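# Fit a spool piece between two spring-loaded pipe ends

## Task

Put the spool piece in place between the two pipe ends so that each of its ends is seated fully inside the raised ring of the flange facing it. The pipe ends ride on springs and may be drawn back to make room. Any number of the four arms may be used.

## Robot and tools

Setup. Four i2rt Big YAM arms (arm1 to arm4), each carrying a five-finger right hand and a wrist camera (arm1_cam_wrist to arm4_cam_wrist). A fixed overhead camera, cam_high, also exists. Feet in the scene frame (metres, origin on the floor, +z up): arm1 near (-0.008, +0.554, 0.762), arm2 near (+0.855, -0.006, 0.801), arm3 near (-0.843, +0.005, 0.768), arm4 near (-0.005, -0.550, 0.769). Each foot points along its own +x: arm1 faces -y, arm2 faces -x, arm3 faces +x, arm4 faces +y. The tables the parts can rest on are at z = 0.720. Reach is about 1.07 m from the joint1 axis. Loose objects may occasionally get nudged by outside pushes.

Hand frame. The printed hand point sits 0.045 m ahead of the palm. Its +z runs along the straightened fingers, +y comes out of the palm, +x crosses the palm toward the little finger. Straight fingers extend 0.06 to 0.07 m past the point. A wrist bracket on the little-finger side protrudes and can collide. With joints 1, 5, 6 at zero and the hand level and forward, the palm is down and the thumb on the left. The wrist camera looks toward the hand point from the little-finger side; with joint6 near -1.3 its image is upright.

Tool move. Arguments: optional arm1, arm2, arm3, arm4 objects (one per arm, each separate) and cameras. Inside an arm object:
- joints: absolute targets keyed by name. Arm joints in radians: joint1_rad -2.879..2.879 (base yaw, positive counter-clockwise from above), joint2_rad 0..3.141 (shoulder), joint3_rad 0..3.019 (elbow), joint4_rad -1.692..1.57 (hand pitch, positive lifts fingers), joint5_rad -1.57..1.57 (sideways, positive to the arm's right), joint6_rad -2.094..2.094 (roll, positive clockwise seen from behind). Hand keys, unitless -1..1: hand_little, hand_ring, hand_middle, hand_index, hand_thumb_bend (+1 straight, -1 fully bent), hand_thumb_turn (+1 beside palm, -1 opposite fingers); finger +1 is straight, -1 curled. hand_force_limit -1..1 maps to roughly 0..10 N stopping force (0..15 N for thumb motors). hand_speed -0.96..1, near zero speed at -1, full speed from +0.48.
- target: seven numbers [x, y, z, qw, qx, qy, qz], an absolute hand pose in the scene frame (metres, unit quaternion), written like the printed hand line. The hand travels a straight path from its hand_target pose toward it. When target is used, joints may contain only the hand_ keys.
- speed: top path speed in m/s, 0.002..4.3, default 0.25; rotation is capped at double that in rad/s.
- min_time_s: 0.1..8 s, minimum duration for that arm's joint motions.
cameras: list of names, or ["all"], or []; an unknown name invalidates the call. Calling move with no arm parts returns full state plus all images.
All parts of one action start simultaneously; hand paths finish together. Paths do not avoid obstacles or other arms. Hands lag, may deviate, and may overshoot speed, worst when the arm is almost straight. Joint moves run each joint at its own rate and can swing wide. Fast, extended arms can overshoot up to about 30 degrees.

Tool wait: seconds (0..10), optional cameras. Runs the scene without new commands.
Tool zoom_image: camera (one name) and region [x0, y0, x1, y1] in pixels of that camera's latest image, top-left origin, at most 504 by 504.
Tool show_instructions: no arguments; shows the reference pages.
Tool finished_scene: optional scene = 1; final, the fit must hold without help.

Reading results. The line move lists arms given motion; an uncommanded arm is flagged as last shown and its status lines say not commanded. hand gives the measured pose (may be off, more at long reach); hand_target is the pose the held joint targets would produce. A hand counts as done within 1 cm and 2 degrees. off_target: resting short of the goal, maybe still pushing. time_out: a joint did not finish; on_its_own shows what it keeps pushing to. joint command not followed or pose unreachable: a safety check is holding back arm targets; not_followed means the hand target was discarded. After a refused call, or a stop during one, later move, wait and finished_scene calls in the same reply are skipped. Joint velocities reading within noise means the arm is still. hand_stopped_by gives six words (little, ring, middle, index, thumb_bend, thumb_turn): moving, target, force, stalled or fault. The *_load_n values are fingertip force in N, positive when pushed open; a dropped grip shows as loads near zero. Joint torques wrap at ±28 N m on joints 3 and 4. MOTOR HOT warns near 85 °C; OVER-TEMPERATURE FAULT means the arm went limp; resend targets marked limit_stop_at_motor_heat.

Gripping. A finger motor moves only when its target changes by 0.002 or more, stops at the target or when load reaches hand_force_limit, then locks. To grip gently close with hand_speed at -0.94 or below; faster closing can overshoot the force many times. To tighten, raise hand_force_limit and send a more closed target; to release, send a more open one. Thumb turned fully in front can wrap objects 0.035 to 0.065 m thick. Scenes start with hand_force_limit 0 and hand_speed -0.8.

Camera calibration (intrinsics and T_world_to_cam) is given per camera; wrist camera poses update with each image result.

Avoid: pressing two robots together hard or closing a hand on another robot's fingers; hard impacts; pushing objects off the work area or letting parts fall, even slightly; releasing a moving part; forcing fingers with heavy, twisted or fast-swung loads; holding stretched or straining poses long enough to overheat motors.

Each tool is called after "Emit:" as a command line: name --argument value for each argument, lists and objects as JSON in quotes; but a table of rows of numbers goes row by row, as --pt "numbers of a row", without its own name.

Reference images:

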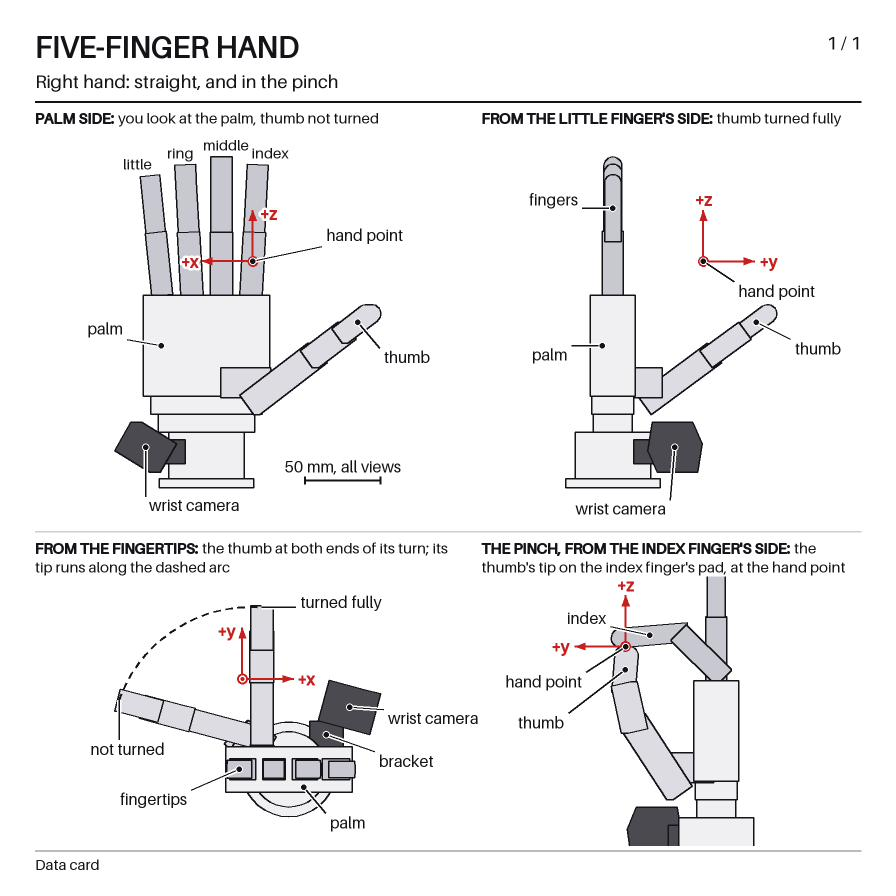

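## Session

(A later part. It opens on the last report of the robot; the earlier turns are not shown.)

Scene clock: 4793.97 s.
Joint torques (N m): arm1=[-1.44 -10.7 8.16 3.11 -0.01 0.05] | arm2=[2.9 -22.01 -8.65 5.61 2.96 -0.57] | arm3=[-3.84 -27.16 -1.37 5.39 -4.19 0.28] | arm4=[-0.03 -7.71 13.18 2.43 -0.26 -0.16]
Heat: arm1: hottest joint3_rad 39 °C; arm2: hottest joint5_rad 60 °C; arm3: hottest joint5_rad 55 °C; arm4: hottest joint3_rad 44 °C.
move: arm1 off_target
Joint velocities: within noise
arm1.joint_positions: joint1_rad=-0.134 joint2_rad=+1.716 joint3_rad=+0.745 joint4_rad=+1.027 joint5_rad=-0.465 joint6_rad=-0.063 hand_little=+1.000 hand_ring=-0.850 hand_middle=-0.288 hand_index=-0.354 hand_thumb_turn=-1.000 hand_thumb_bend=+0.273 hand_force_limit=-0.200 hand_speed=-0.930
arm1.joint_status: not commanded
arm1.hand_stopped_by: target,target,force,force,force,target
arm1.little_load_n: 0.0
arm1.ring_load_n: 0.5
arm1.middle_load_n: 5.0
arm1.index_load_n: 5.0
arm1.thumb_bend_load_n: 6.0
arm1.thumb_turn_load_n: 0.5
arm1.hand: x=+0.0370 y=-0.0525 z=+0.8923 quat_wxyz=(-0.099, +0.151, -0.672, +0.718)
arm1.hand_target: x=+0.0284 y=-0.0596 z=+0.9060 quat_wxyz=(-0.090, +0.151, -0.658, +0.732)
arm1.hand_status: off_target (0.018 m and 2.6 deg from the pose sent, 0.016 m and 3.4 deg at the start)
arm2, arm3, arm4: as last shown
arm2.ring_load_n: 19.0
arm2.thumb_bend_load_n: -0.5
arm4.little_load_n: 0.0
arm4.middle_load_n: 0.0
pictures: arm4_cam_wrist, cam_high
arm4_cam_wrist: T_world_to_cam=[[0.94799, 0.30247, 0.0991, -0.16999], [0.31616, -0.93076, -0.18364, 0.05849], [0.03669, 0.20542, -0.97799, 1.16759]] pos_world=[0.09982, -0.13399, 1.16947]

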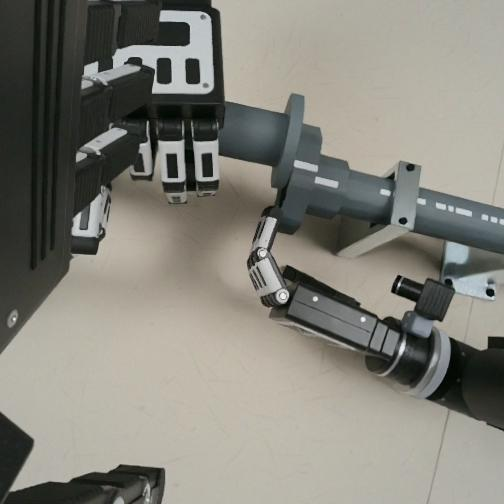

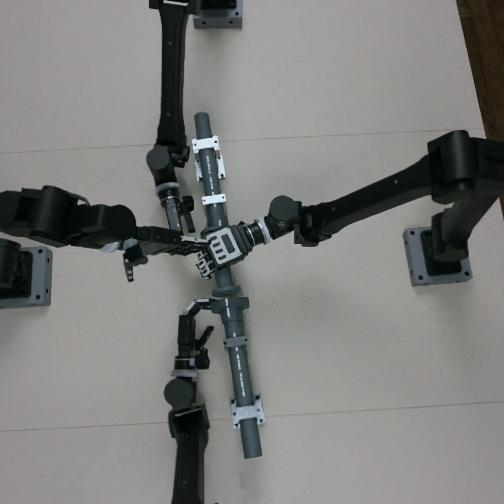

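Emit:
move --arm1 '{"target":[0.0437,-0.0535,0.907,0.0897,-0.1510,0.6575,-0.7323],"speed":0.06}' --cameras '["cam_high","arm4_cam_wrist"]'

Emit:
zoom_image --camera "arm4_cam_wrist" --region '[240, 60, 380, 228]'

Emit:
zoom_image --camera "cam_high" --region '[205, 265, 255, 315]'

Scene clock: 4821.43 s.
Joint torques (N m): arm1=[0.5 -11.81 7.02 3.08 0.15 0.03] | arm2=[3.02 -22.18 -8.55 5.61 2.96 -0.58] | arm3=[-3.43 -27.28 -1.16 5.48 -4.18 0.3] | arm4=[-0.03 -7.65 13.19 2.41 -0.26 -0.16]
Heat: arm1: hottest joint3_rad 38 °C; arm2: hottest joint5_rad 62 °C; arm3: hottest joint5_rad 71 °C; arm4: hottest joint3_rad 44 °C.
move: arm1 off_target
Joint velocities: within noise
arm1.joint_positions: joint1_rad=-0.126 joint2_rad=+1.716 joint3_rad=+0.735 joint4_rad=+1.031 joint5_rad=-0.436 joint6_rad=-0.063 hand_little=+1.000 hand_ring=-0.850 hand_middle=-0.288 hand_index=-0.354 hand_thumb_turn=-1.000 hand_thumb_bend=+0.273 hand_force_limit=-0.200 hand_speed=-0.930
arm1.joint_status: not commanded
arm1.hand_stopped_by: target,target,force,force,force,target
arm1.little_load_n: 0.0
arm1.ring_load_n: 1.0
arm1.middle_load_n: 5.0
arm1.index_load_n: 5.0
arm1.thumb_bend_load_n: 6.0
arm1.thumb_turn_load_n: 0.0
arm1.hand: x=+0.0370 y=-0.0516 z=+0.8892 quat_wxyz=(-0.093, +0.142, -0.676, +0.717)
arm1.hand_target: x=+0.0436 y=-0.0533 z=+0.9069 quat_wxyz=(-0.090, +0.151, -0.658, +0.732)
arm1.hand_status: off_target (0.019 m and 2.9 deg from the pose sent, 0.016 m and 2.6 deg at the start)
arm2, arm3, arm4: as last shown
arm2.ring_load_n: 18.5
arm2.middle_load_n: 19.5
arm2.thumb_bend_load_n: 0.0
arm3.joint_positions: joint1_rad=-0.219 joint2_rad=+2.268 joint3_rad=+1.423 joint4_rad=+0.872 joint5_rad=-0.429 joint6_rad=+1.551 hand_little=-0.200 hand_ring=-0.202 hand_middle=-0.202 hand_index=-0.202 hand_thumb_turn=+1.000 hand_thumb_bend=+0.200 hand_force_limit=+0.200 hand_speed=-0.500
arm3.index_load_n: 19.0
arm3.thumb_bend_load_n: -0.5
arm3.hand: x=-0.0394 y=-0.0665 z=+0.8934 quat_wxyz=(-0.714, +0.069, -0.695, -0.051)
arm3.hand_target: x=-0.0812 y=-0.0729 z=+0.9187 quat_wxyz=(-0.725, +0.090, -0.679, -0.080)
arm4.little_load_n: 0.5
pictures: arm4_cam_wrist, cam_high
arm4_cam_wrist: T_world_to_cam=[[0.94799, 0.30247, 0.0991, -0.16999], [0.31616, -0.93076, -0.18364, 0.05849], [0.03669, 0.20542, -0.97799, 1.16759]] pos_world=[0.09982, -0.13399, 1.16947]

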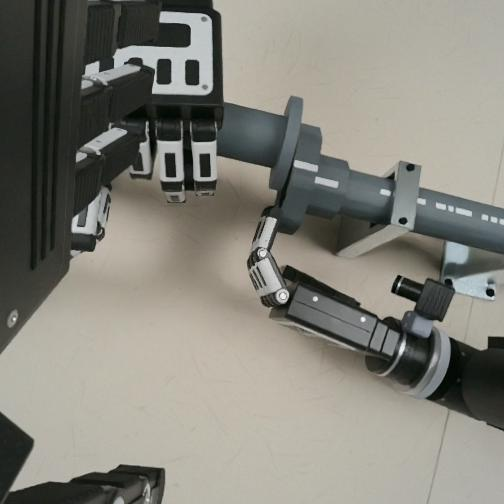

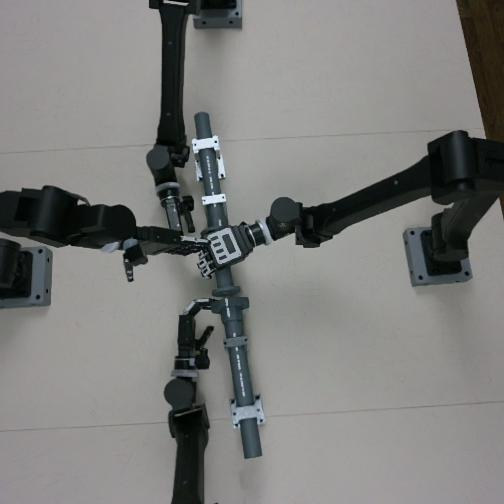

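Scaled by 3.000 from the camera's image (finer frame: 720x720).

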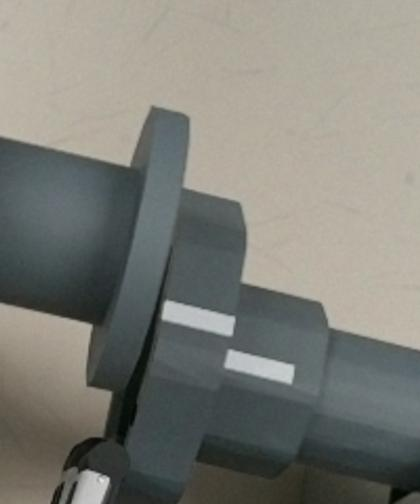

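Scaled by 10.080 from the camera's image (finer frame: 720x720).

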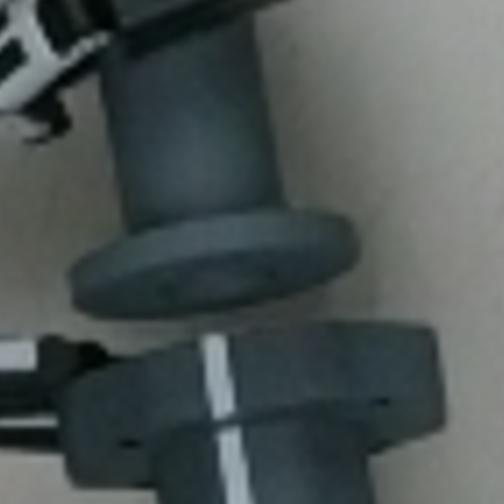

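Emit:
zoom_image --camera "arm4_cam_wrist" --region '[255, 85, 325, 195]'

Scaled by 4.582 from the camera's image (finer frame: 720x720).

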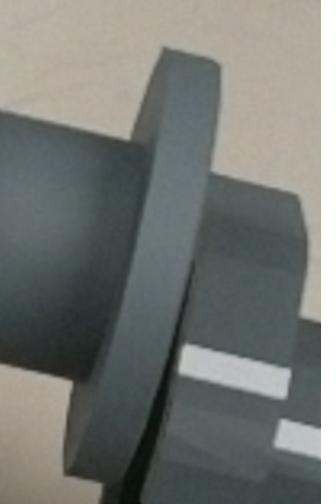

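Emit:
move --arm1 '{"target":[0.0440,-0.0535,0.927,0.0897,-0.1510,0.6575,-0.7323],"speed":0.1}' --cameras '[]'

Emit:
move --arm3 '{"target":[-0.020,-0.077,0.918,0.7261,-0.0883,0.6771,0.0824],"speed":0.1}' --arm2 '{"target":[0.170,-0.035,0.799,0.7041,-0.0642,-0.7041,-0.0642],"speed":0.08}' --cameras '["cam_high","arm4_cam_wrist"]'

Emit:
zoom_image --camera "arm4_cam_wrist" --region '[200, 60, 330, 200]'

Emit:
zoom_image --camera "cam_high" --region '[205, 265, 255, 315]'

Scene clock: 4865.33 s.
Joint torques (N m): arm1=[0.5 -11.63 8.32 1.98 0.16 0.03] | arm2=[3.14 -22.3 -8.58 5.65 2.94 -0.57] | arm3=[-3.72 -27.4 -1.26 5.35 -4.19 0.28] | arm4=[-0.09 -7.71 13.19 2.43 -0.26 -0.17]
Heat: arm1: hottest joint3_rad 36 °C; arm2: hottest joint5_rad 65 °C; arm3: hottest joint5_rad 84 °C; arm4: hottest joint3_rad 44 °C.
move: arm1 off_target
Joint velocities: within noise
arm1.joint_positions: joint1_rad=-0.126 joint2_rad=+1.664 joint3_rad=+0.735 joint4_rad=+0.999 joint5_rad=-0.434 joint6_rad=-0.063 hand_little=+1.000 hand_ring=-0.850 hand_middle=-0.288 hand_index=-0.354 hand_thumb_turn=-1.000 hand_thumb_bend=+0.273 hand_force_limit=-0.200 hand_speed=-0.930
arm1.joint_status: not commanded
arm1.hand_stopped_by: target,target,force,force,force,target
arm1.little_load_n: 0.0
arm1.ring_load_n: 1.0
arm1.middle_load_n: 4.5
arm1.index_load_n: 5.0
arm1.thumb_bend_load_n: 6.0
arm1.thumb_turn_load_n: 0.5
arm1.hand: x=+0.0371 y=-0.0497 z=+0.9115 quat_wxyz=(-0.090, +0.144, -0.669, +0.724)
arm1.hand_target: x=+0.0440 y=-0.0532 z=+0.9269 quat_wxyz=(-0.090, +0.151, -0.658, +0.733)
arm1.hand_status: off_target (0.017 m and 1.8 deg from the pose sent, 0.039 m and 2.9 deg at the start)
arm2, arm3, arm4: as last shown
arm2.middle_load_n: 20.0
arm3.little_load_n: 0.5
arm3.middle_load_n: 17.0
arm3.index_load_n: 19.5
arm3.thumb_bend_load_n: 0.0
arm4.little_load_n: 0.0

Scene clock: 4866.47 s.
Joint torques (N m): arm1=[0.5 -11.52 8.27 1.95 0.16 0.03] | arm2=[1.96 -20.07 -1.06 3.64 2.53 -0.58] | arm3=[-1.9 -22.89 7.51 2.65 -1.59 0.26] | arm4=[-0.09 -7.65 13.18 2.44 -0.26 -0.16]
Heat: arm1: hottest joint3_rad 36 °C; arm2: hottest joint5_rad 65 °C; arm3: hottest joint5_rad 84 °C; arm4: hottest joint3_rad 44 °C.
move: arm2 off_target; arm3 off_target
Joint velocities: within noise
arm1, arm4: as last shown
arm1.thumb_turn_load_n: 0.0
arm2.joint_positions: joint1_rad=+0.238 joint2_rad=+2.266 joint3_rad=+1.127 joint4_rad=+1.143 joint5_rad=+0.345 joint6_rad=-1.509 hand_little=-0.199 hand_ring=-0.198 hand_middle=-0.198 hand_index=-0.200 hand_thumb_turn=+1.000 hand_thumb_bend=+1.000 hand_force_limit=+0.200 hand_speed=-0.500
arm2.joint_status: not commanded
arm2.hand_stopped_by: target,target,target,target,target,target
arm2.little_load_n: 12.0
arm2.ring_load_n: 15.5
arm2.middle_load_n: 17.0
arm2.index_load_n: 0.0
arm2.thumb_bend_load_n: 0.0
arm2.thumb_turn_load_n: 0.0
arm2.hand: x=+0.1311 y=-0.0351 z=+0.8042 quat_wxyz=(-0.711, +0.067, +0.699, +0.029)
arm2.hand_target: x=+0.1661 y=-0.0341 z=+0.7985 quat_wxyz=(-0.703, +0.064, +0.705, +0.063)
arm2.hand_status: off_target (0.039 m and 4.1 deg from the pose sent, 0.035 m and 4.2 deg at the start)
arm3.joint_positions: joint1_rad=-0.219 joint2_rad=+2.316 joint3_rad=+1.537 joint4_rad=+0.821 joint5_rad=-0.479 joint6_rad=+1.553 hand_little=-0.200 hand_ring=-0.203 hand_middle=-0.203 hand_index=-0.203 hand_thumb_turn=+1.000 hand_thumb_bend=+0.200 hand_force_limit=+0.200 hand_speed=-0.500
arm3.joint_status: not commanded
arm3.hand_stopped_by: target,target,target,target,target,target
arm3.little_load_n: 0.0
arm3.ring_load_n: 5.0
arm3.middle_load_n: 4.5
arm3.index_load_n: 6.0
arm3.thumb_bend_load_n: 0.0
arm3.thumb_turn_load_n: 0.0
arm3.hand: x=-0.0160 y=-0.0654 z=+0.8994 quat_wxyz=(-0.717, +0.088, -0.688, -0.068)
arm3.hand_target: x=-0.0199 y=-0.0767 z=+0.9175 quat_wxyz=(-0.726, +0.089, -0.678, -0.082)
arm3.hand_status: off_target (0.022 m and 2.4 deg from the pose sent, 0.033 m and 4.9 deg at the start)
pictures: arm4_cam_wrist, cam_high
arm4_cam_wrist: T_world_to_cam=[[0.94799, 0.30247, 0.0991, -0.16999], [0.31616, -0.93076, -0.18364, 0.05849], [0.03669, 0.20542, -0.97799, 1.16759]] pos_world=[0.09982, -0.13399, 1.16947]

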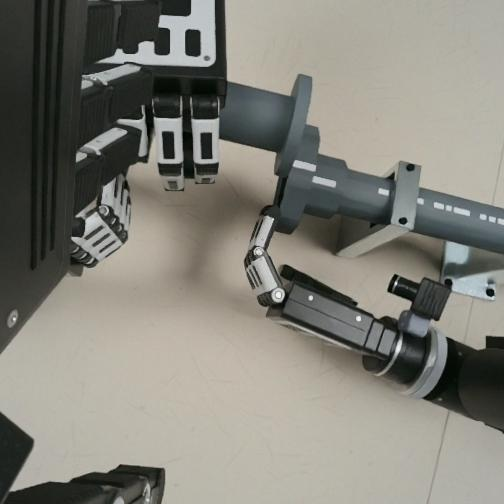

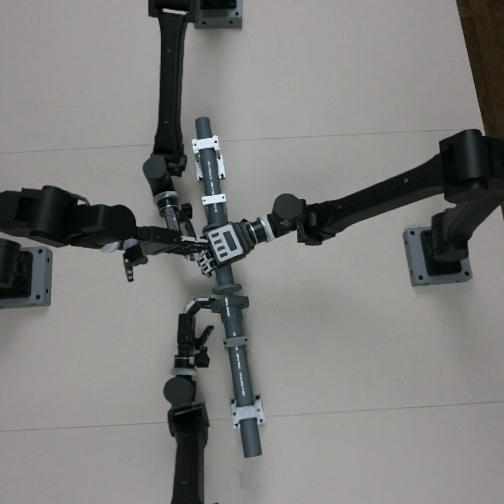

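Scaled by 3.600 from the camera's image (finer frame: 720x720).

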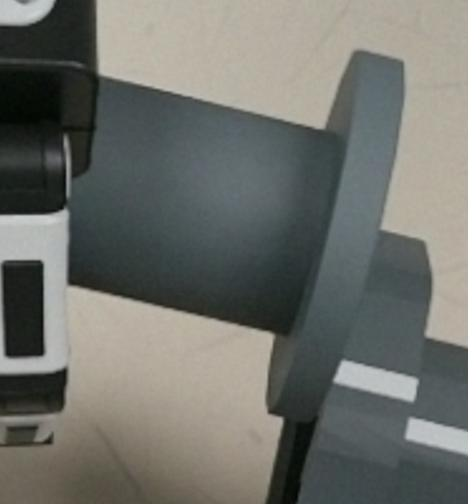

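Scaled by 10.080 from the camera's image (finer frame: 720x720).

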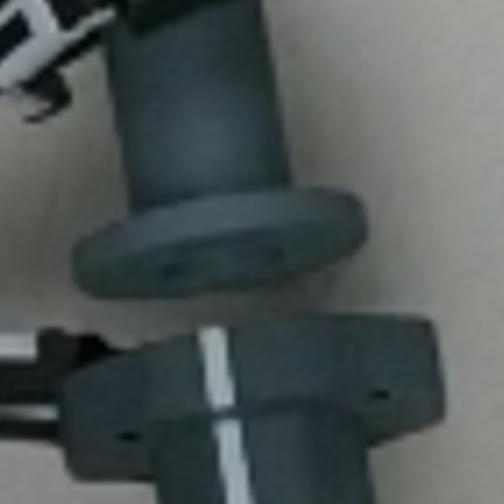

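Emit:
move --arm1 '{"target":[0.0460,-0.0490,0.929,0.0831,-0.1451,0.6589,-0.7331],"speed":0.1}' --cameras '["cam_high","arm4_cam_wrist"]'

Emit:
zoom_image --camera "arm4_cam_wrist" --region '[200, 60, 330, 200]'

Emit:
zoom_image --camera "cam_high" --region '[205, 265, 255, 315]'

Scene clock: 4925.30 s.
Joint torques (N m): arm1=[0.44 -11.69 7.42 1.99 0.16 0.02] | arm2=[2.02 -20.07 -1.06 3.66 2.53 -0.58] | arm3=[-1.73 -22.53 7.58 2.47 -1.54 0.28] | arm4=[-0.09 -7.65 13.19 2.43 -0.26 -0.16]
Heat: arm1: hottest joint3_rad 35 °C; arm2: hottest joint5_rad 61 °C; arm3: hottest joint5_rad 57 °C; arm4: hottest joint3_rad 45 °C.
move: arm1 off_target
Joint velocities: within noise
arm1.joint_positions: joint1_rad=-0.113 joint2_rad=+1.649 joint3_rad=+0.730 joint4_rad=+0.997 joint5_rad=-0.406 joint6_rad=-0.065 hand_little=+1.000 hand_ring=-0.850 hand_middle=-0.288 hand_index=-0.354 hand_thumb_turn=-1.000 hand_thumb_bend=+0.273 hand_force_limit=-0.200 hand_speed=-0.930
arm1.joint_status: not commanded
arm1.hand_stopped_by: target,target,force,force,force,target
arm1.little_load_n: 0.0
arm1.ring_load_n: 0.5
arm1.middle_load_n: 4.5
arm1.index_load_n: 5.0
arm1.thumb_bend_load_n: 6.0
arm1.thumb_turn_load_n: 0.0
arm1.hand: x=+0.0395 y=-0.0494 z=+0.9166 quat_wxyz=(-0.084, +0.139, -0.667, +0.727)
arm1.hand_target: x=+0.0460 y=-0.0490 z=+0.9289 quat_wxyz=(-0.083, +0.145, -0.659, +0.733)
arm1.hand_status: off_target (0.014 m and 1.4 deg from the pose sent, 0.020 m and 1.7 deg at the start)
arm2, arm3, arm4: as last shown
arm4.ring_load_n: -0.5
arm4.thumb_turn_load_n: 0.5
pictures: arm4_cam_wrist, cam_high
arm4_cam_wrist: T_world_to_cam=[[0.94799, 0.30247, 0.0991, -0.16999], [0.31616, -0.93076, -0.18364, 0.05849], [0.03669, 0.20542, -0.97799, 1.16759]] pos_world=[0.09982, -0.13399, 1.16947]

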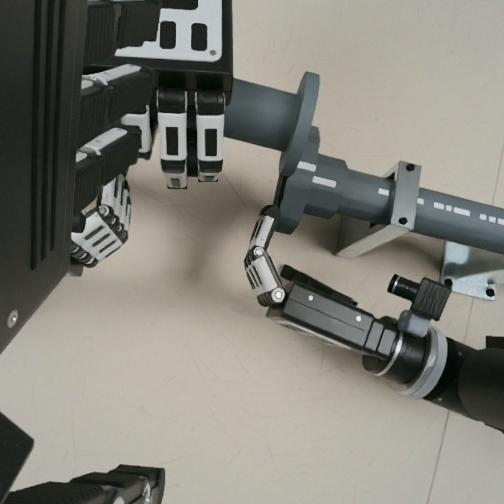

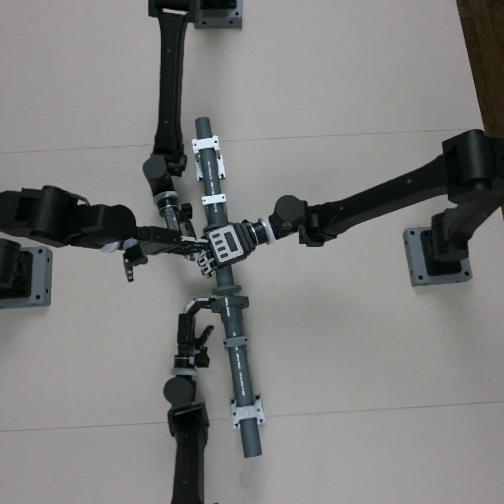

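Scaled by 3.600 from the camera's image (finer frame: 720x720).

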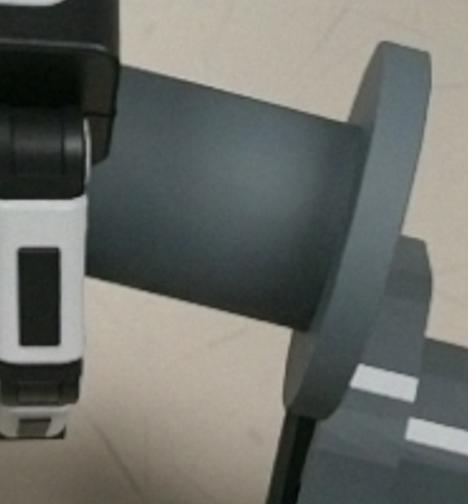

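Scaled by 10.080 from the camera's image (finer frame: 720x720).

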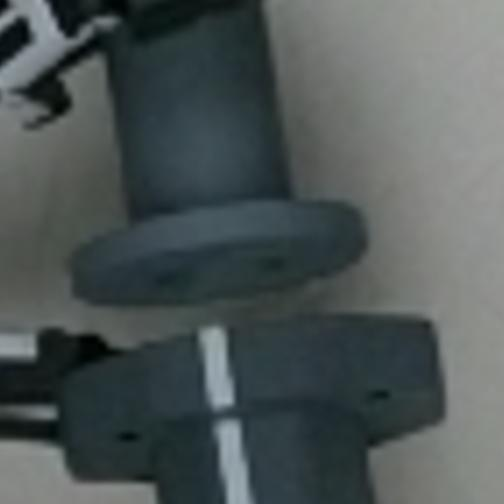

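Emit:
move --arm1 '{"target":[0.0450,-0.0465,0.922,0.0831,-0.1451,0.6589,-0.7331],"speed":0.06}' --arm2 '{"target":[0.200,-0.035,0.799,0.7041,-0.0642,-0.7041,-0.0642],"speed":0.05}' --arm3 '{"target":[-0.060,-0.074,0.922,0.7261,-0.0883,0.6771,0.0824],"speed":0.05}' --cameras '[]'

Emit:
move --arm2 '{"target":[0.218,-0.035,0.799,0.7041,-0.0642,-0.7041,-0.0642],"speed":0.05}' --arm3 '{"target":[-0.094,-0.074,0.922,0.7261,-0.0883,0.6771,0.0824],"speed":0.05}' --cameras '[]'

Emit:
move --arm1 '{"target":[0.0450,-0.0465,0.906,0.0831,-0.1451,0.6589,-0.7331],"speed":0.06}' --cameras '["cam_high","arm4_cam_wrist"]'

Emit:
zoom_image --camera "arm4_cam_wrist" --region '[220, 60, 350, 200]'

Emit:
zoom_image --camera "cam_high" --region '[205, 265, 255, 315]'

Scene clock: 4947.77 s.
Joint torques (N m): arm1=[0.26 -10.58 7.38 2.85 0.03 0.02] | arm2=[2.61 -21.42 -6.49 5.23 2.77 -0.57] | arm3=[-2.61 -25.93 1.65 4.29 -2.98 0.23] | arm4=[-0.03 -7.71 13.19 2.43 -0.26 -0.17]
Heat: arm1: hottest joint3_rad 35 °C; arm2: hottest joint5_rad 61 °C; arm3: hottest joint5_rad 54 °C; arm4: hottest joint3_rad 45 °C.
move: arm1 off_target; arm2 off_target; arm3 off_target
Joint velocities: within noise
arm1.joint_positions: joint1_rad=-0.113 joint2_rad=+1.649 joint3_rad=+0.718 joint4_rad=+0.997 joint5_rad=-0.406 joint6_rad=-0.065 hand_little=+1.000 hand_ring=-0.850 hand_middle=-0.288 hand_index=-0.354 hand_thumb_turn=-1.000 hand_thumb_bend=+0.273 hand_force_limit=-0.200 hand_speed=-0.930
arm1.joint_status: not commanded
arm1.hand_stopped_by: target,target,force,force,force,target
arm1.little_load_n: 0.0
arm1.ring_load_n: 1.0
arm1.middle_load_n: 5.0
arm1.index_load_n: 5.0
arm1.thumb_bend_load_n: 6.0
arm1.thumb_turn_load_n: 0.0
arm1.hand: x=+0.0399 y=-0.0453 z=+0.9110 quat_wxyz=(-0.085, +0.138, -0.671, +0.723)
arm1.hand_target: x=+0.0450 y=-0.0464 z=+0.9219 quat_wxyz=(-0.083, +0.145, -0.659, +0.733)
arm1.hand_status: off_target (0.012 m and 2.0 deg from the pose sent, 0.008 m and 1.4 deg at the start)
arm2.joint_positions: joint1_rad=+0.239 joint2_rad=+2.266 joint3_rad=+1.125 joint4_rad=+1.145 joint5_rad=+0.347 joint6_rad=-1.509 hand_little=-0.199 hand_ring=-0.198 hand_middle=-0.198 hand_index=-0.200 hand_thumb_turn=+1.000 hand_thumb_bend=+1.000 hand_force_limit=+0.200 hand_speed=-0.500
arm2.joint_status: not commanded
arm2.hand_stopped_by: target,target,target,target,target,target
arm2.little_load_n: 13.5
arm2.ring_load_n: 17.0
arm2.middle_load_n: 18.5
arm2.index_load_n: 1.0
arm2.thumb_bend_load_n: 0.0
arm2.thumb_turn_load_n: 0.0
arm2.hand: x=+0.1321 y=-0.0348 z=+0.8036 quat_wxyz=(-0.711, +0.068, +0.699, +0.030)
arm2.hand_target: x=+0.1886 y=-0.0328 z=+0.7971 quat_wxyz=(-0.703, +0.064, +0.706, +0.064)
arm2.hand_status: off_target (0.068 m and 4.0 deg from the pose sent, 0.069 m and 4.1 deg at the start)
arm3.joint_positions: joint1_rad=-0.220 joint2_rad=+2.290 joint3_rad=+1.478 joint4_rad=+0.846 joint5_rad=-0.451 joint6_rad=+1.555 hand_little=-0.200 hand_ring=-0.203 hand_middle=-0.203 hand_index=-0.203 hand_thumb_turn=+1.000 hand_thumb_bend=+0.200 hand_force_limit=+0.200 hand_speed=-0.500
arm3.joint_status: not commanded
arm3.hand_stopped_by: target,target,target,target,target,target
arm3.little_load_n: 0.0
arm3.ring_load_n: 12.0
arm3.middle_load_n: 11.5
arm3.index_load_n: 13.0
arm3.thumb_bend_load_n: 0.0
arm3.thumb_turn_load_n: 0.0
arm3.hand: x=-0.0279 y=-0.0671 z=+0.8969 quat_wxyz=(-0.715, +0.076, -0.692, -0.060)
arm3.hand_target: x=-0.0551 y=-0.0734 z=+0.9200 quat_wxyz=(-0.725, +0.089, -0.678, -0.081)
arm3.hand_status: off_target (0.041 m and 3.7 deg from the pose sent, 0.050 m and 2.4 deg at the start)
arm4.joint_positions: joint1_rad=-0.189 joint2_rad=+1.109 joint3_rad=+1.140 joint4_rad=-0.904 joint5_rad=-0.149 joint6_rad=-1.711 hand_little=+1.000 hand_ring=+1.000 hand_middle=+1.000 hand_index=+1.000 hand_thumb_turn=+1.000 hand_thumb_bend=+1.000 hand_force_limit=+0.000 hand_speed=-0.800
arm4.joint_status: not commanded
arm4.hand_stopped_by: target,target,target,target,target,target
arm4.little_load_n: 0.0
arm4.ring_load_n: 0.0
arm4.middle_load_n: 0.5
arm4.index_load_n: 0.0
arm4.thumb_bend_load_n: 0.0
arm4.thumb_turn_load_n: 0.0
arm4.hand: x=+0.1068 y=-0.1103 z=+1.0601 quat_wxyz=(-0.260, +0.654, +0.669, +0.239)
arm4.hand_target: x=+0.1146 y=-0.0968 z=+1.0902 quat_wxyz=(-0.275, +0.643, +0.663, +0.266)
arm4.hand_status: not commanded

Scene clock: 4949.03 s.
Joint torques (N m): arm1=[0.26 -10.64 7.39 2.85 0.03 0.02] | arm2=[3.19 -22.12 -8.92 5.65 2.98 -0.57] | arm3=[-3.9 -27.75 -1.58 5.39 -4.26 0.27] | arm4=[-0.03 -7.71 13.18 2.41 -0.26 -0.16]
Heat: arm1: hottest joint3_rad 35 °C; arm2: hottest joint5_rad 61 °C; arm3: hottest joint5_rad 55 °C; arm4: hottest joint3_rad 45 °C.
move: arm2 off_target; arm3 off_target
Joint velocities: within noise
arm1, arm4: as last shown
arm1.middle_load_n: 4.5
arm2.joint_positions: joint1_rad=+0.239 joint2_rad=+2.266 joint3_rad=+1.113 joint4_rad=+1.161 joint5_rad=+0.345 joint6_rad=-1.509 hand_little=-0.199 hand_ring=-0.198 hand_middle=-0.198 hand_index=-0.200 hand_thumb_turn=+1.000 hand_thumb_bend=+1.000 hand_force_limit=+0.200 hand_speed=-0.500
arm2.joint_status: not commanded
arm2.hand_stopped_by: target,target,target,target,target,target
arm2.little_load_n: 16.5
arm2.ring_load_n: 19.0
arm2.middle_load_n: 20.0
arm2.index_load_n: 2.0
arm2.thumb_bend_load_n: 0.0
arm2.thumb_turn_load_n: 0.0
arm2.hand: x=+0.1356 y=-0.0344 z=+0.8031 quat_wxyz=(-0.713, +0.067, +0.698, +0.029)
arm2.hand_target: x=+0.2019 y=-0.0319 z=+0.7962 quat_wxyz=(-0.702, +0.064, +0.706, +0.064)
arm2.hand_status: off_target (0.082 m and 4.3 deg from the pose sent, 0.086 m and 4.0 deg at the start)
arm3.joint_positions: joint1_rad=-0.219 joint2_rad=+2.268 joint3_rad=+1.422 joint4_rad=+0.873 joint5_rad=-0.427 joint6_rad=+1.551 hand_little=-0.200 hand_ring=-0.202 hand_middle=-0.202 hand_index=-0.202 hand_thumb_turn=+1.000 hand_thumb_bend=+0.200 hand_force_limit=+0.200 hand_speed=-0.500
arm3.joint_status: not commanded
arm3.hand_stopped_by: target,target,target,target,target,target
arm3.little_load_n: 0.0
arm3.ring_load_n: 18.0
arm3.middle_load_n: 18.0
arm3.index_load_n: 20.0
arm3.thumb_bend_load_n: 0.0
arm3.thumb_turn_load_n: 0.0
arm3.hand: x=-0.0397 y=-0.0666 z=+0.8932 quat_wxyz=(-0.714, +0.069, -0.695, -0.051)
arm3.hand_target: x=-0.0828 y=-0.0729 z=+0.9185 quat_wxyz=(-0.725, +0.089, -0.679, -0.080)
arm3.hand_status: off_target (0.062 m and 4.9 deg from the pose sent, 0.071 m and 3.7 deg at the start)
arm4.little_load_n: 0.5
arm4.middle_load_n: 0.0

Scene clock: 4950.17 s.
Joint torques (N m): arm1=[0.26 -10.17 7.16 3.11 0.03 0.02] | arm2=[3.19 -22.07 -8.88 5.72 2.97 -0.58] | arm3=[-3.84 -27.4 -1.59 5.46 -4.26 0.29] | arm4=[-0.03 -7.71 13.19 2.41 -0.26 -0.16]
Heat: arm1: hottest joint3_rad 35 °C; arm2: hottest joint5_rad 61 °C; arm3: hottest joint5_rad 56 °C; arm4: hottest joint3_rad 45 °C.
move: arm1 done
Joint velocities: within noise
arm1.joint_positions: joint1_rad=-0.113 joint2_rad=+1.684 joint3_rad=+0.708 joint4_rad=+1.041 joint5_rad=-0.406 joint6_rad=-0.065 hand_little=+1.000 hand_ring=-0.850 hand_middle=-0.288 hand_index=-0.354 hand_thumb_turn=-1.000 hand_thumb_bend=+0.273 hand_force_limit=-0.200 hand_speed=-0.930
arm1.joint_status: not commanded
arm1.hand_stopped_by: target,target,force,force,force,target
arm1.little_load_n: 0.0
arm1.ring_load_n: 1.0
arm1.middle_load_n: 5.0
arm1.index_load_n: 5.0
arm1.thumb_bend_load_n: 6.0
arm1.thumb_turn_load_n: 0.0
arm1.hand: x=+0.0401 y=-0.0442 z=+0.8976 quat_wxyz=(-0.085, +0.138, -0.671, +0.723)
arm1.hand_target: x=+0.0451 y=-0.0463 z=+0.9061 quat_wxyz=(-0.083, +0.145, -0.659, +0.733)
arm1.hand_status: done (0.010 m and 2.0 deg from the pose sent, 0.007 m and 2.0 deg at the start)
arm2, arm3, arm4: as last shown
arm2.little_load_n: 16.0
arm4.little_load_n: 0.0
pictures: arm4_cam_wrist, cam_high
arm4_cam_wrist: T_world_to_cam=[[0.94799, 0.30247, 0.0991, -0.16999], [0.31616, -0.93076, -0.18364, 0.05849], [0.03669, 0.20542, -0.97799, 1.16759]] pos_world=[0.09982, -0.13399, 1.16947]

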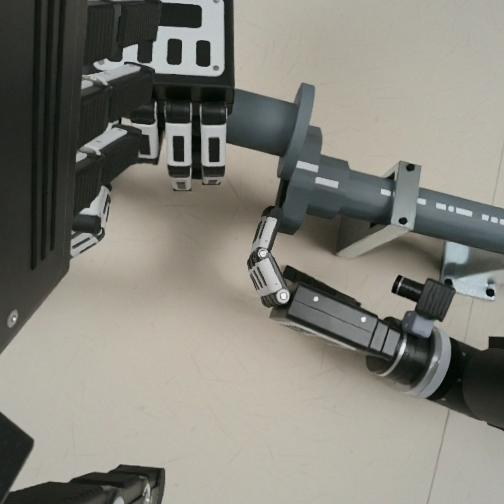

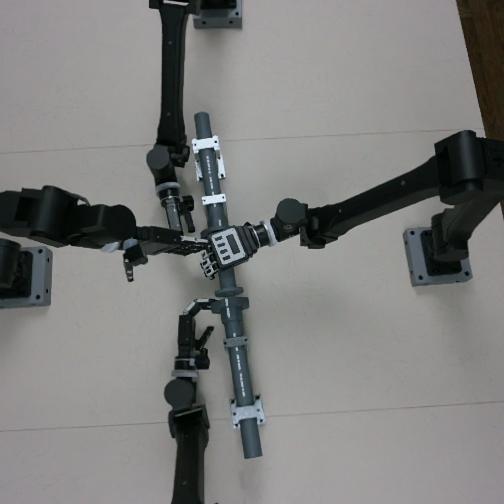

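Scaled by 3.600 from the camera's image (finer frame: 720x720).

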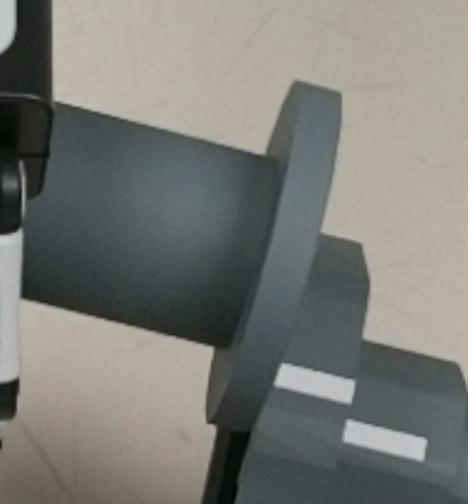

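Scaled by 10.080 from the camera's image (finer frame: 720x720).

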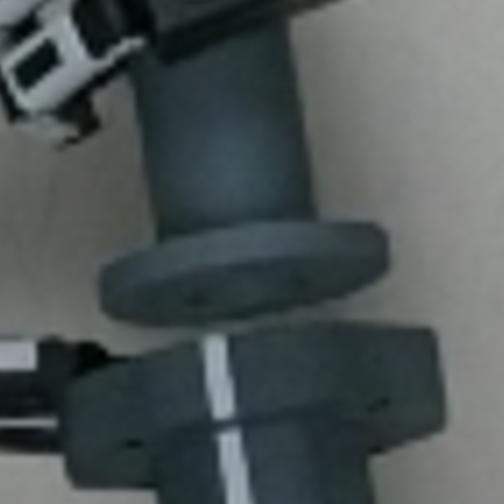

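Emit:
move --arm1 '{"target":[0.0430,-0.0505,0.897,0.0831,-0.1451,0.6589,-0.7331],"speed":0.06}' --cameras '["cam_high","arm4_cam_wrist"]'

Emit:
zoom_image --camera "arm4_cam_wrist" --region '[220, 60, 350, 200]'

Emit:
zoom_image --camera "cam_high" --region '[205, 265, 255, 315]'

Scene clock: 4964.67 s.
Joint torques (N m): arm1=[-0.09 -10.17 7.56 3.11 -0.01 0.03] | arm2=[3.08 -22.07 -8.91 5.64 2.99 -0.58] | arm3=[-3.55 -27.99 -1.55 5.53 -4.28 0.25] | arm4=[-0.03 -7.71 13.19 2.43 -0.26 -0.16]
Heat: arm1: hottest joint3_rad 35 °C; arm2: hottest joint5_rad 63 °C; arm3: hottest joint5_rad 66 °C; arm4: hottest joint3_rad 45 °C.
move: arm1 off_target
Joint velocities: within noise
arm1.joint_positions: joint1_rad=-0.113 joint2_rad=+1.715 joint3_rad=+0.708 joint4_rad=+1.066 joint5_rad=-0.409 joint6_rad=-0.065 hand_little=+1.000 hand_ring=-0.850 hand_middle=-0.288 hand_index=-0.354 hand_thumb_turn=-1.000 hand_thumb_bend=+0.273 hand_force_limit=-0.200 hand_speed=-0.930
arm1.joint_status: not commanded
arm1.hand_stopped_by: target,target,force,force,force,target
arm1.little_load_n: 0.0
arm1.ring_load_n: 1.0
arm1.middle_load_n: 4.5
arm1.index_load_n: 5.0
arm1.thumb_bend_load_n: 6.0
arm1.thumb_turn_load_n: 0.0
arm1.hand: x=+0.0406 y=-0.0451 z=+0.8856 quat_wxyz=(-0.086, +0.138, -0.674, +0.721)
arm1.hand_target: x=+0.0431 y=-0.0502 z=+0.8969 quat_wxyz=(-0.083, +0.145, -0.659, +0.733)
arm1.hand_status: off_target (0.013 m and 2.4 deg from the pose sent, 0.007 m and 2.0 deg at the start)
arm2, arm3, arm4: as last shown
arm3.ring_load_n: 17.5
pictures: arm4_cam_wrist, cam_high
arm4_cam_wrist: T_world_to_cam=[[0.94799, 0.30247, 0.0991, -0.16999], [0.31616, -0.93076, -0.18364, 0.05849], [0.03669, 0.20542, -0.97799, 1.16759]] pos_world=[0.09982, -0.13399, 1.16947]

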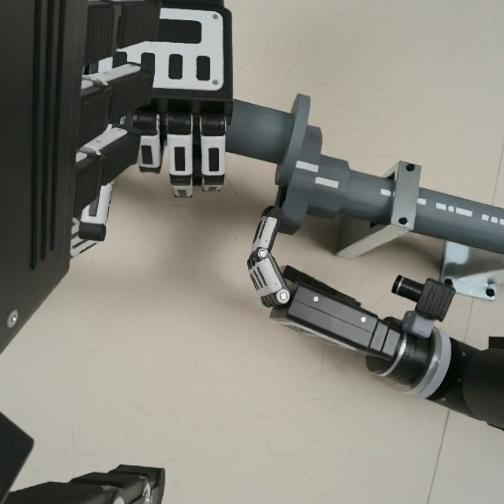

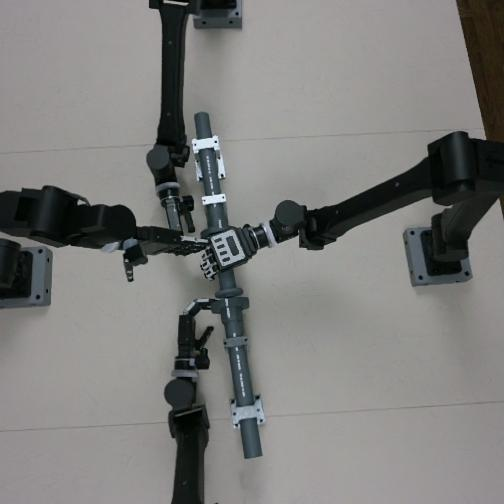

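Scaled by 3.600 from the camera's image (finer frame: 720x720).

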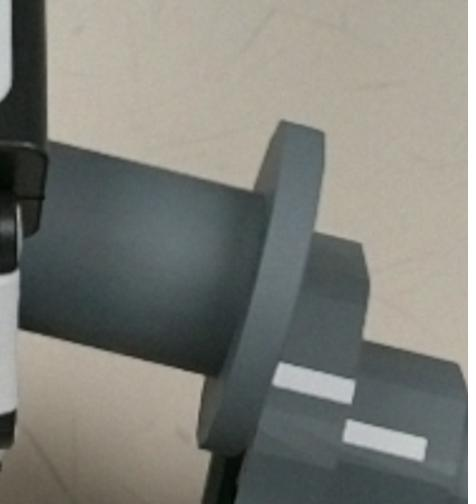

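Scaled by 10.080 from the camera's image (finer frame: 720x720).

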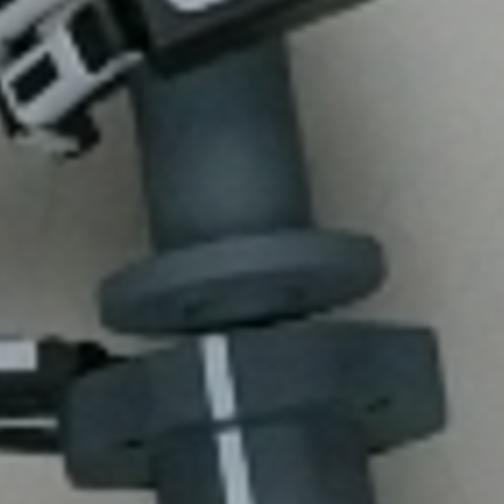

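Emit:
move --arm1 '{"target":[0.0430,-0.0530,0.880,0.0831,-0.1451,0.6589,-0.7331],"speed":0.06}' --cameras '["cam_high","arm4_cam_wrist"]'

Emit:
zoom_image --camera "arm4_cam_wrist" --region '[220, 60, 350, 200]'

Emit:
zoom_image --camera "cam_high" --region '[205, 265, 255, 315]'

Scene clock: 4983.20 s.
Joint torques (N m): arm1=[-0.09 -10.7 7.31 3.12 0 0.02] | arm2=[3.19 -22.3 -8.88 5.64 2.98 -0.57] | arm3=[-3.66 -27.46 -1.61 5.48 -4.26 0.26] | arm4=[-0.09 -7.71 13.18 2.41 -0.26 -0.16]
Heat: arm1: hottest joint3_rad 35 °C; arm2: hottest joint5_rad 65 °C; arm3: hottest joint5_rad 76 °C; arm4: hottest joint3_rad 45 °C.
move: arm1 off_target
Joint velocities: within noise
arm1.joint_positions: joint1_rad=-0.113 joint2_rad=+1.769 joint3_rad=+0.708 joint4_rad=+1.116 joint5_rad=-0.409 joint6_rad=-0.065 hand_little=+1.000 hand_ring=-0.850 hand_middle=-0.288 hand_index=-0.354 hand_thumb_turn=-1.000 hand_thumb_bend=+0.273 hand_force_limit=-0.200 hand_speed=-0.930
arm1.joint_status: not commanded
arm1.hand_stopped_by: target,target,force,force,force,target
arm1.little_load_n: 0.0
arm1.ring_load_n: 1.0
arm1.middle_load_n: 5.0
arm1.index_load_n: 5.0
arm1.thumb_bend_load_n: 6.0
arm1.thumb_turn_load_n: 0.5
arm1.hand: x=+0.0405 y=-0.0467 z=+0.8675 quat_wxyz=(-0.087, +0.138, -0.675, +0.720)
arm1.hand_target: x=+0.0431 y=-0.0526 z=+0.8799 quat_wxyz=(-0.083, +0.145, -0.659, +0.733)
arm1.hand_status: off_target (0.014 m and 2.5 deg from the pose sent, 0.010 m and 2.4 deg at the start)
arm2, arm3, arm4: as last shown
arm2.little_load_n: 16.5
arm3.little_load_n: 0.5
arm3.ring_load_n: 18.0
arm3.index_load_n: 19.5
pictures: arm4_cam_wrist, cam_high
arm4_cam_wrist: T_world_to_cam=[[0.94799, 0.30247, 0.0991, -0.16999], [0.31616, -0.93076, -0.18364, 0.05849], [0.03669, 0.20542, -0.97799, 1.16759]] pos_world=[0.09982, -0.13399, 1.16947]

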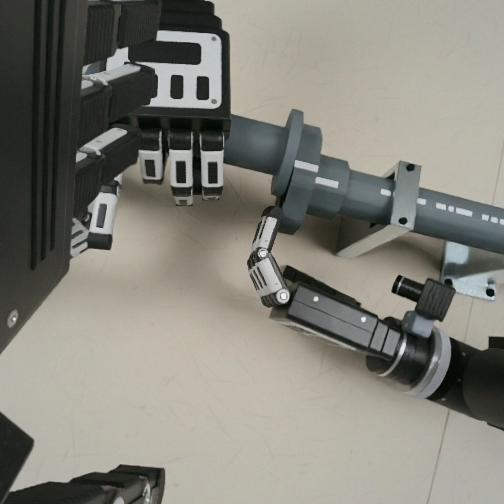

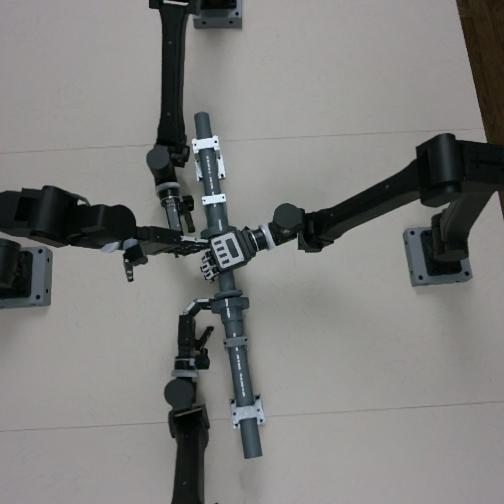

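Scaled by 3.600 from the camera's image (finer frame: 720x720).

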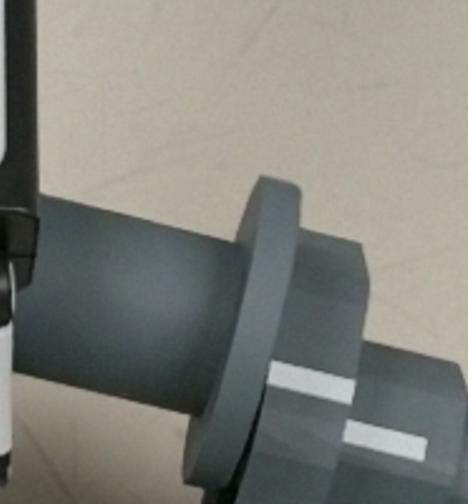

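Scaled by 10.080 from the camera's image (finer frame: 720x720).

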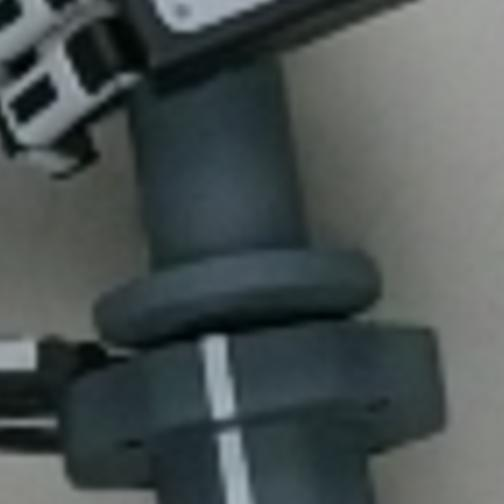

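Emit:
move --arm1 '{"target":[0.0430,-0.0540,0.845,0.0831,-0.1451,0.6589,-0.7331],"speed":0.08}' --cameras '["cam_high","arm4_cam_wrist"]'

Emit:
zoom_image --camera "arm4_cam_wrist" --region '[220, 60, 350, 200]'

Scene clock: 4992.47 s.
Joint torques (N m): arm1=[-0.09 -10.11 6.6 2.8 0.12 0.04] | arm2=[3.14 -21.83 -8.66 5.63 3 -0.58] | arm3=[-3.72 -27.46 -1.43 5.46 -4.29 0.28] | arm4=[-0.03 -7.71 13.19 2.43 -0.26 -0.16]
Heat: arm1: hottest joint3_rad 35 °C; arm2: hottest joint5_rad 65 °C; arm3: hottest joint5_rad 79 °C; arm4: hottest joint3_rad 45 °C.
move: arm1 done
Joint velocities: within noise
arm1.joint_positions: joint1_rad=-0.113 joint2_rad=+1.861 joint3_rad=+0.708 joint4_rad=+1.230 joint5_rad=-0.412 joint6_rad=-0.067 hand_little=+1.000 hand_ring=-0.850 hand_middle=-0.288 hand_index=-0.354 hand_thumb_turn=-1.000 hand_thumb_bend=+0.273 hand_force_limit=-0.200 hand_speed=-0.930
arm1.joint_status: not commanded
arm1.hand_stopped_by: target,target,force,force,force,target
arm1.little_load_n: 0.0
arm1.ring_load_n: 0.0
arm1.middle_load_n: 4.5
arm1.index_load_n: 5.0
arm1.thumb_bend_load_n: 6.5
arm1.thumb_turn_load_n: 0.5
arm1.hand: x=+0.0409 y=-0.0483 z=+0.8423 quat_wxyz=(-0.085, +0.141, -0.667, +0.727)
arm1.hand_target: x=+0.0430 y=-0.0538 z=+0.8449 quat_wxyz=(-0.083, +0.145, -0.659, +0.733)
arm1.hand_status: done (0.007 m and 1.3 deg from the pose sent, 0.024 m and 2.5 deg at the start)
arm2, arm3, arm4: as last shown
arm2.joint_positions: joint1_rad=+0.239 joint2_rad=+2.265 joint3_rad=+1.111 joint4_rad=+1.163 joint5_rad=+0.345 joint6_rad=-1.509 hand_little=-0.199 hand_ring=-0.198 hand_middle=-0.198 hand_index=-0.200 hand_thumb_turn=+1.000 hand_thumb_bend=+1.000 hand_force_limit=+0.200 hand_speed=-0.500
arm2.little_load_n: 16.0
arm2.index_load_n: 1.5
arm2.hand: x=+0.1364 y=-0.0343 z=+0.8033 quat_wxyz=(-0.713, +0.067, +0.698, +0.029)
arm2.hand_target: x=+0.2017 y=-0.0320 z=+0.7963 quat_wxyz=(-0.702, +0.064, +0.706, +0.064)
arm3.joint_positions: joint1_rad=-0.219 joint2_rad=+2.267 joint3_rad=+1.420 joint4_rad=+0.874 joint5_rad=-0.427 joint6_rad=+1.551 hand_little=-0.200 hand_ring=-0.202 hand_middle=-0.202 hand_index=-0.202 hand_thumb_turn=+1.000 hand_thumb_bend=+0.200 hand_force_limit=+0.200 hand_speed=-0.500
arm3.little_load_n: 0.0
arm3.middle_load_n: 17.5
arm3.hand: x=-0.0401 y=-0.0666 z=+0.8930 quat_wxyz=(-0.713, +0.069, -0.695, -0.051)
arm3.hand_target: x=-0.0828 y=-0.0729 z=+0.9183 quat_wxyz=(-0.724, +0.089, -0.679, -0.080)
pictures: arm4_cam_wrist, cam_high
arm4_cam_wrist: T_world_to_cam=[[0.94799, 0.30247, 0.0991, -0.16999], [0.31616, -0.93076, -0.18364, 0.05849], [0.03669, 0.20542, -0.97799, 1.16759]] pos_world=[0.09982, -0.13399, 1.16947]

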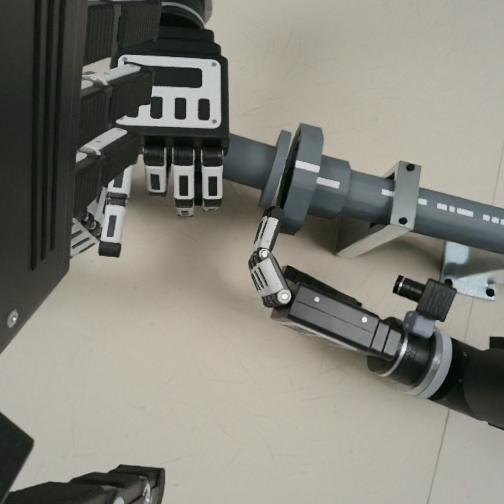

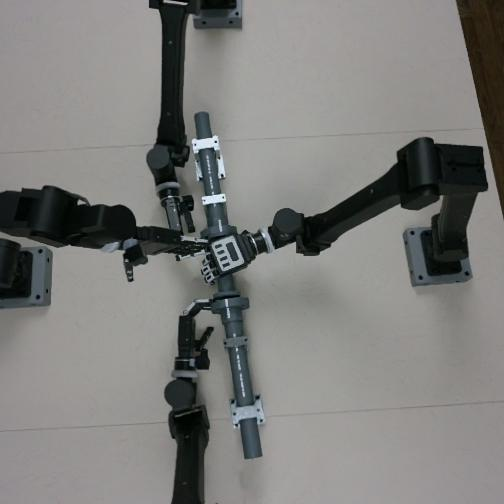

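Scaled by 3.600 from the camera's image (finer frame: 720x720).

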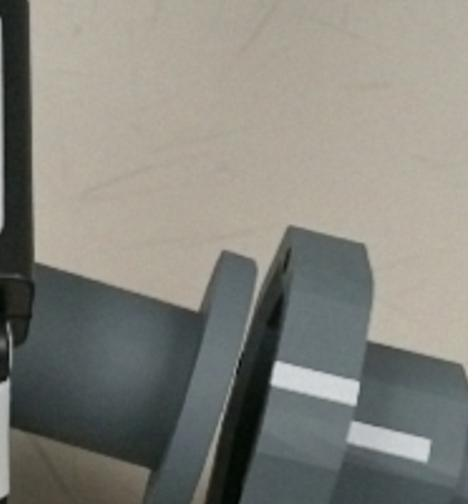

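Emit:
move --arm1 '{"target":[0.0455,-0.0540,0.829,0.0831,-0.1451,0.6589,-0.7331],"speed":0.08}' --cameras '["arm4_cam_wrist","arm3_cam_wrist"]'

Emit:
zoom_image --camera "arm4_cam_wrist" --region '[220, 80, 350, 220]'

Scene clock: 5004.90 s.
Joint torques (N m): arm1=[0.32 -8.82 6.38 2.15 0.32 0.1] | arm2=[3.02 -21.95 -8.62 5.59 2.99 -0.58] | arm3=[-3.6 -26.87 -1.36 5.45 -4.26 0.27] | arm4=[-0.03 -7.71 13.19 2.43 -0.26 -0.16]
Heat: arm1: hottest joint3_rad 35 °C; arm2: hottest joint5_rad 66 °C; arm3: hottest joint5_rad 83 °C; arm4: hottest joint3_rad 45 °C.
move: arm1 off_target
Joint velocities: within noise
arm1.joint_positions: joint1_rad=-0.113 joint2_rad=+1.892 joint3_rad=+0.708 joint4_rad=+1.294 joint5_rad=-0.410 joint6_rad=-0.075 hand_little=+1.000 hand_ring=-0.850 hand_middle=-0.288 hand_index=-0.354 hand_thumb_turn=-1.000 hand_thumb_bend=+0.273 hand_force_limit=-0.200 hand_speed=-0.930
arm1.joint_status: not commanded
arm1.hand_stopped_by: target,target,force,force,force,target
arm1.little_load_n: 0.0
arm1.ring_load_n: 0.0
arm1.middle_load_n: 4.5
arm1.index_load_n: 5.0
arm1.thumb_bend_load_n: 6.5
arm1.thumb_turn_load_n: 1.0
arm1.hand: x=+0.0401 y=-0.0496 z=+0.8401 quat_wxyz=(-0.078, +0.146, -0.654, +0.738)
arm1.hand_target: x=+0.0455 y=-0.0535 z=+0.8291 quat_wxyz=(-0.083, +0.145, -0.659, +0.733)
arm1.hand_status: off_target (0.013 m and 0.9 deg from the pose sent, 0.015 m and 1.3 deg at the start)
arm2, arm3, arm4: as last shown
arm3.joint_positions: joint1_rad=-0.219 joint2_rad=+2.266 joint3_rad=+1.419 joint4_rad=+0.874 joint5_rad=-0.427 joint6_rad=+1.551 hand_little=-0.200 hand_ring=-0.202 hand_middle=-0.202 hand_index=-0.202 hand_thumb_turn=+1.000 hand_thumb_bend=+0.200 hand_force_limit=+0.200 hand_speed=-0.500
arm3.ring_load_n: 17.5
arm3.index_load_n: 19.0
arm3.hand: x=-0.0404 y=-0.0665 z=+0.8932 quat_wxyz=(-0.714, +0.069, -0.695, -0.051)
arm3.hand_target: x=-0.0827 y=-0.0729 z=+0.9185 quat_wxyz=(-0.725, +0.089, -0.679, -0.080)
pictures: arm3_cam_wrist, arm4_cam_wrist
arm3_cam_wrist: T_world_to_cam=[[-0.18693, 0.95739, -0.22016, 0.25356], [-0.54619, 0.08499, 0.83334, -0.76249], [0.81654, 0.27603, 0.50702, -0.28457]] pos_world=[-0.1367, -0.09941, 0.83552]
arm4_cam_wrist: T_world_to_cam=[[0.94799, 0.30247, 0.0991, -0.16999], [0.31616, -0.93076, -0.18364, 0.05849], [0.03669, 0.20542, -0.97799, 1.16759]] pos_world=[0.09982, -0.13399, 1.16947]

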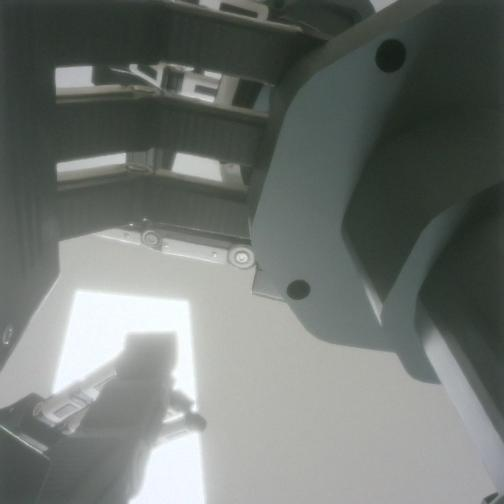

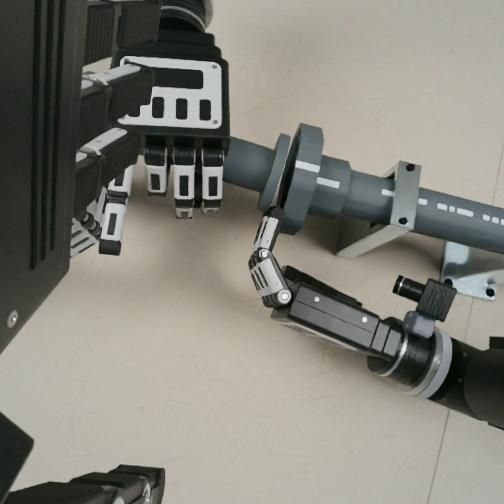

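Scaled by 3.600 from the camera's image (finer frame: 720x720).

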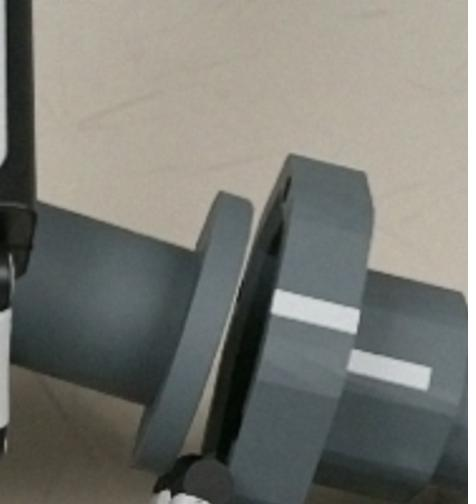

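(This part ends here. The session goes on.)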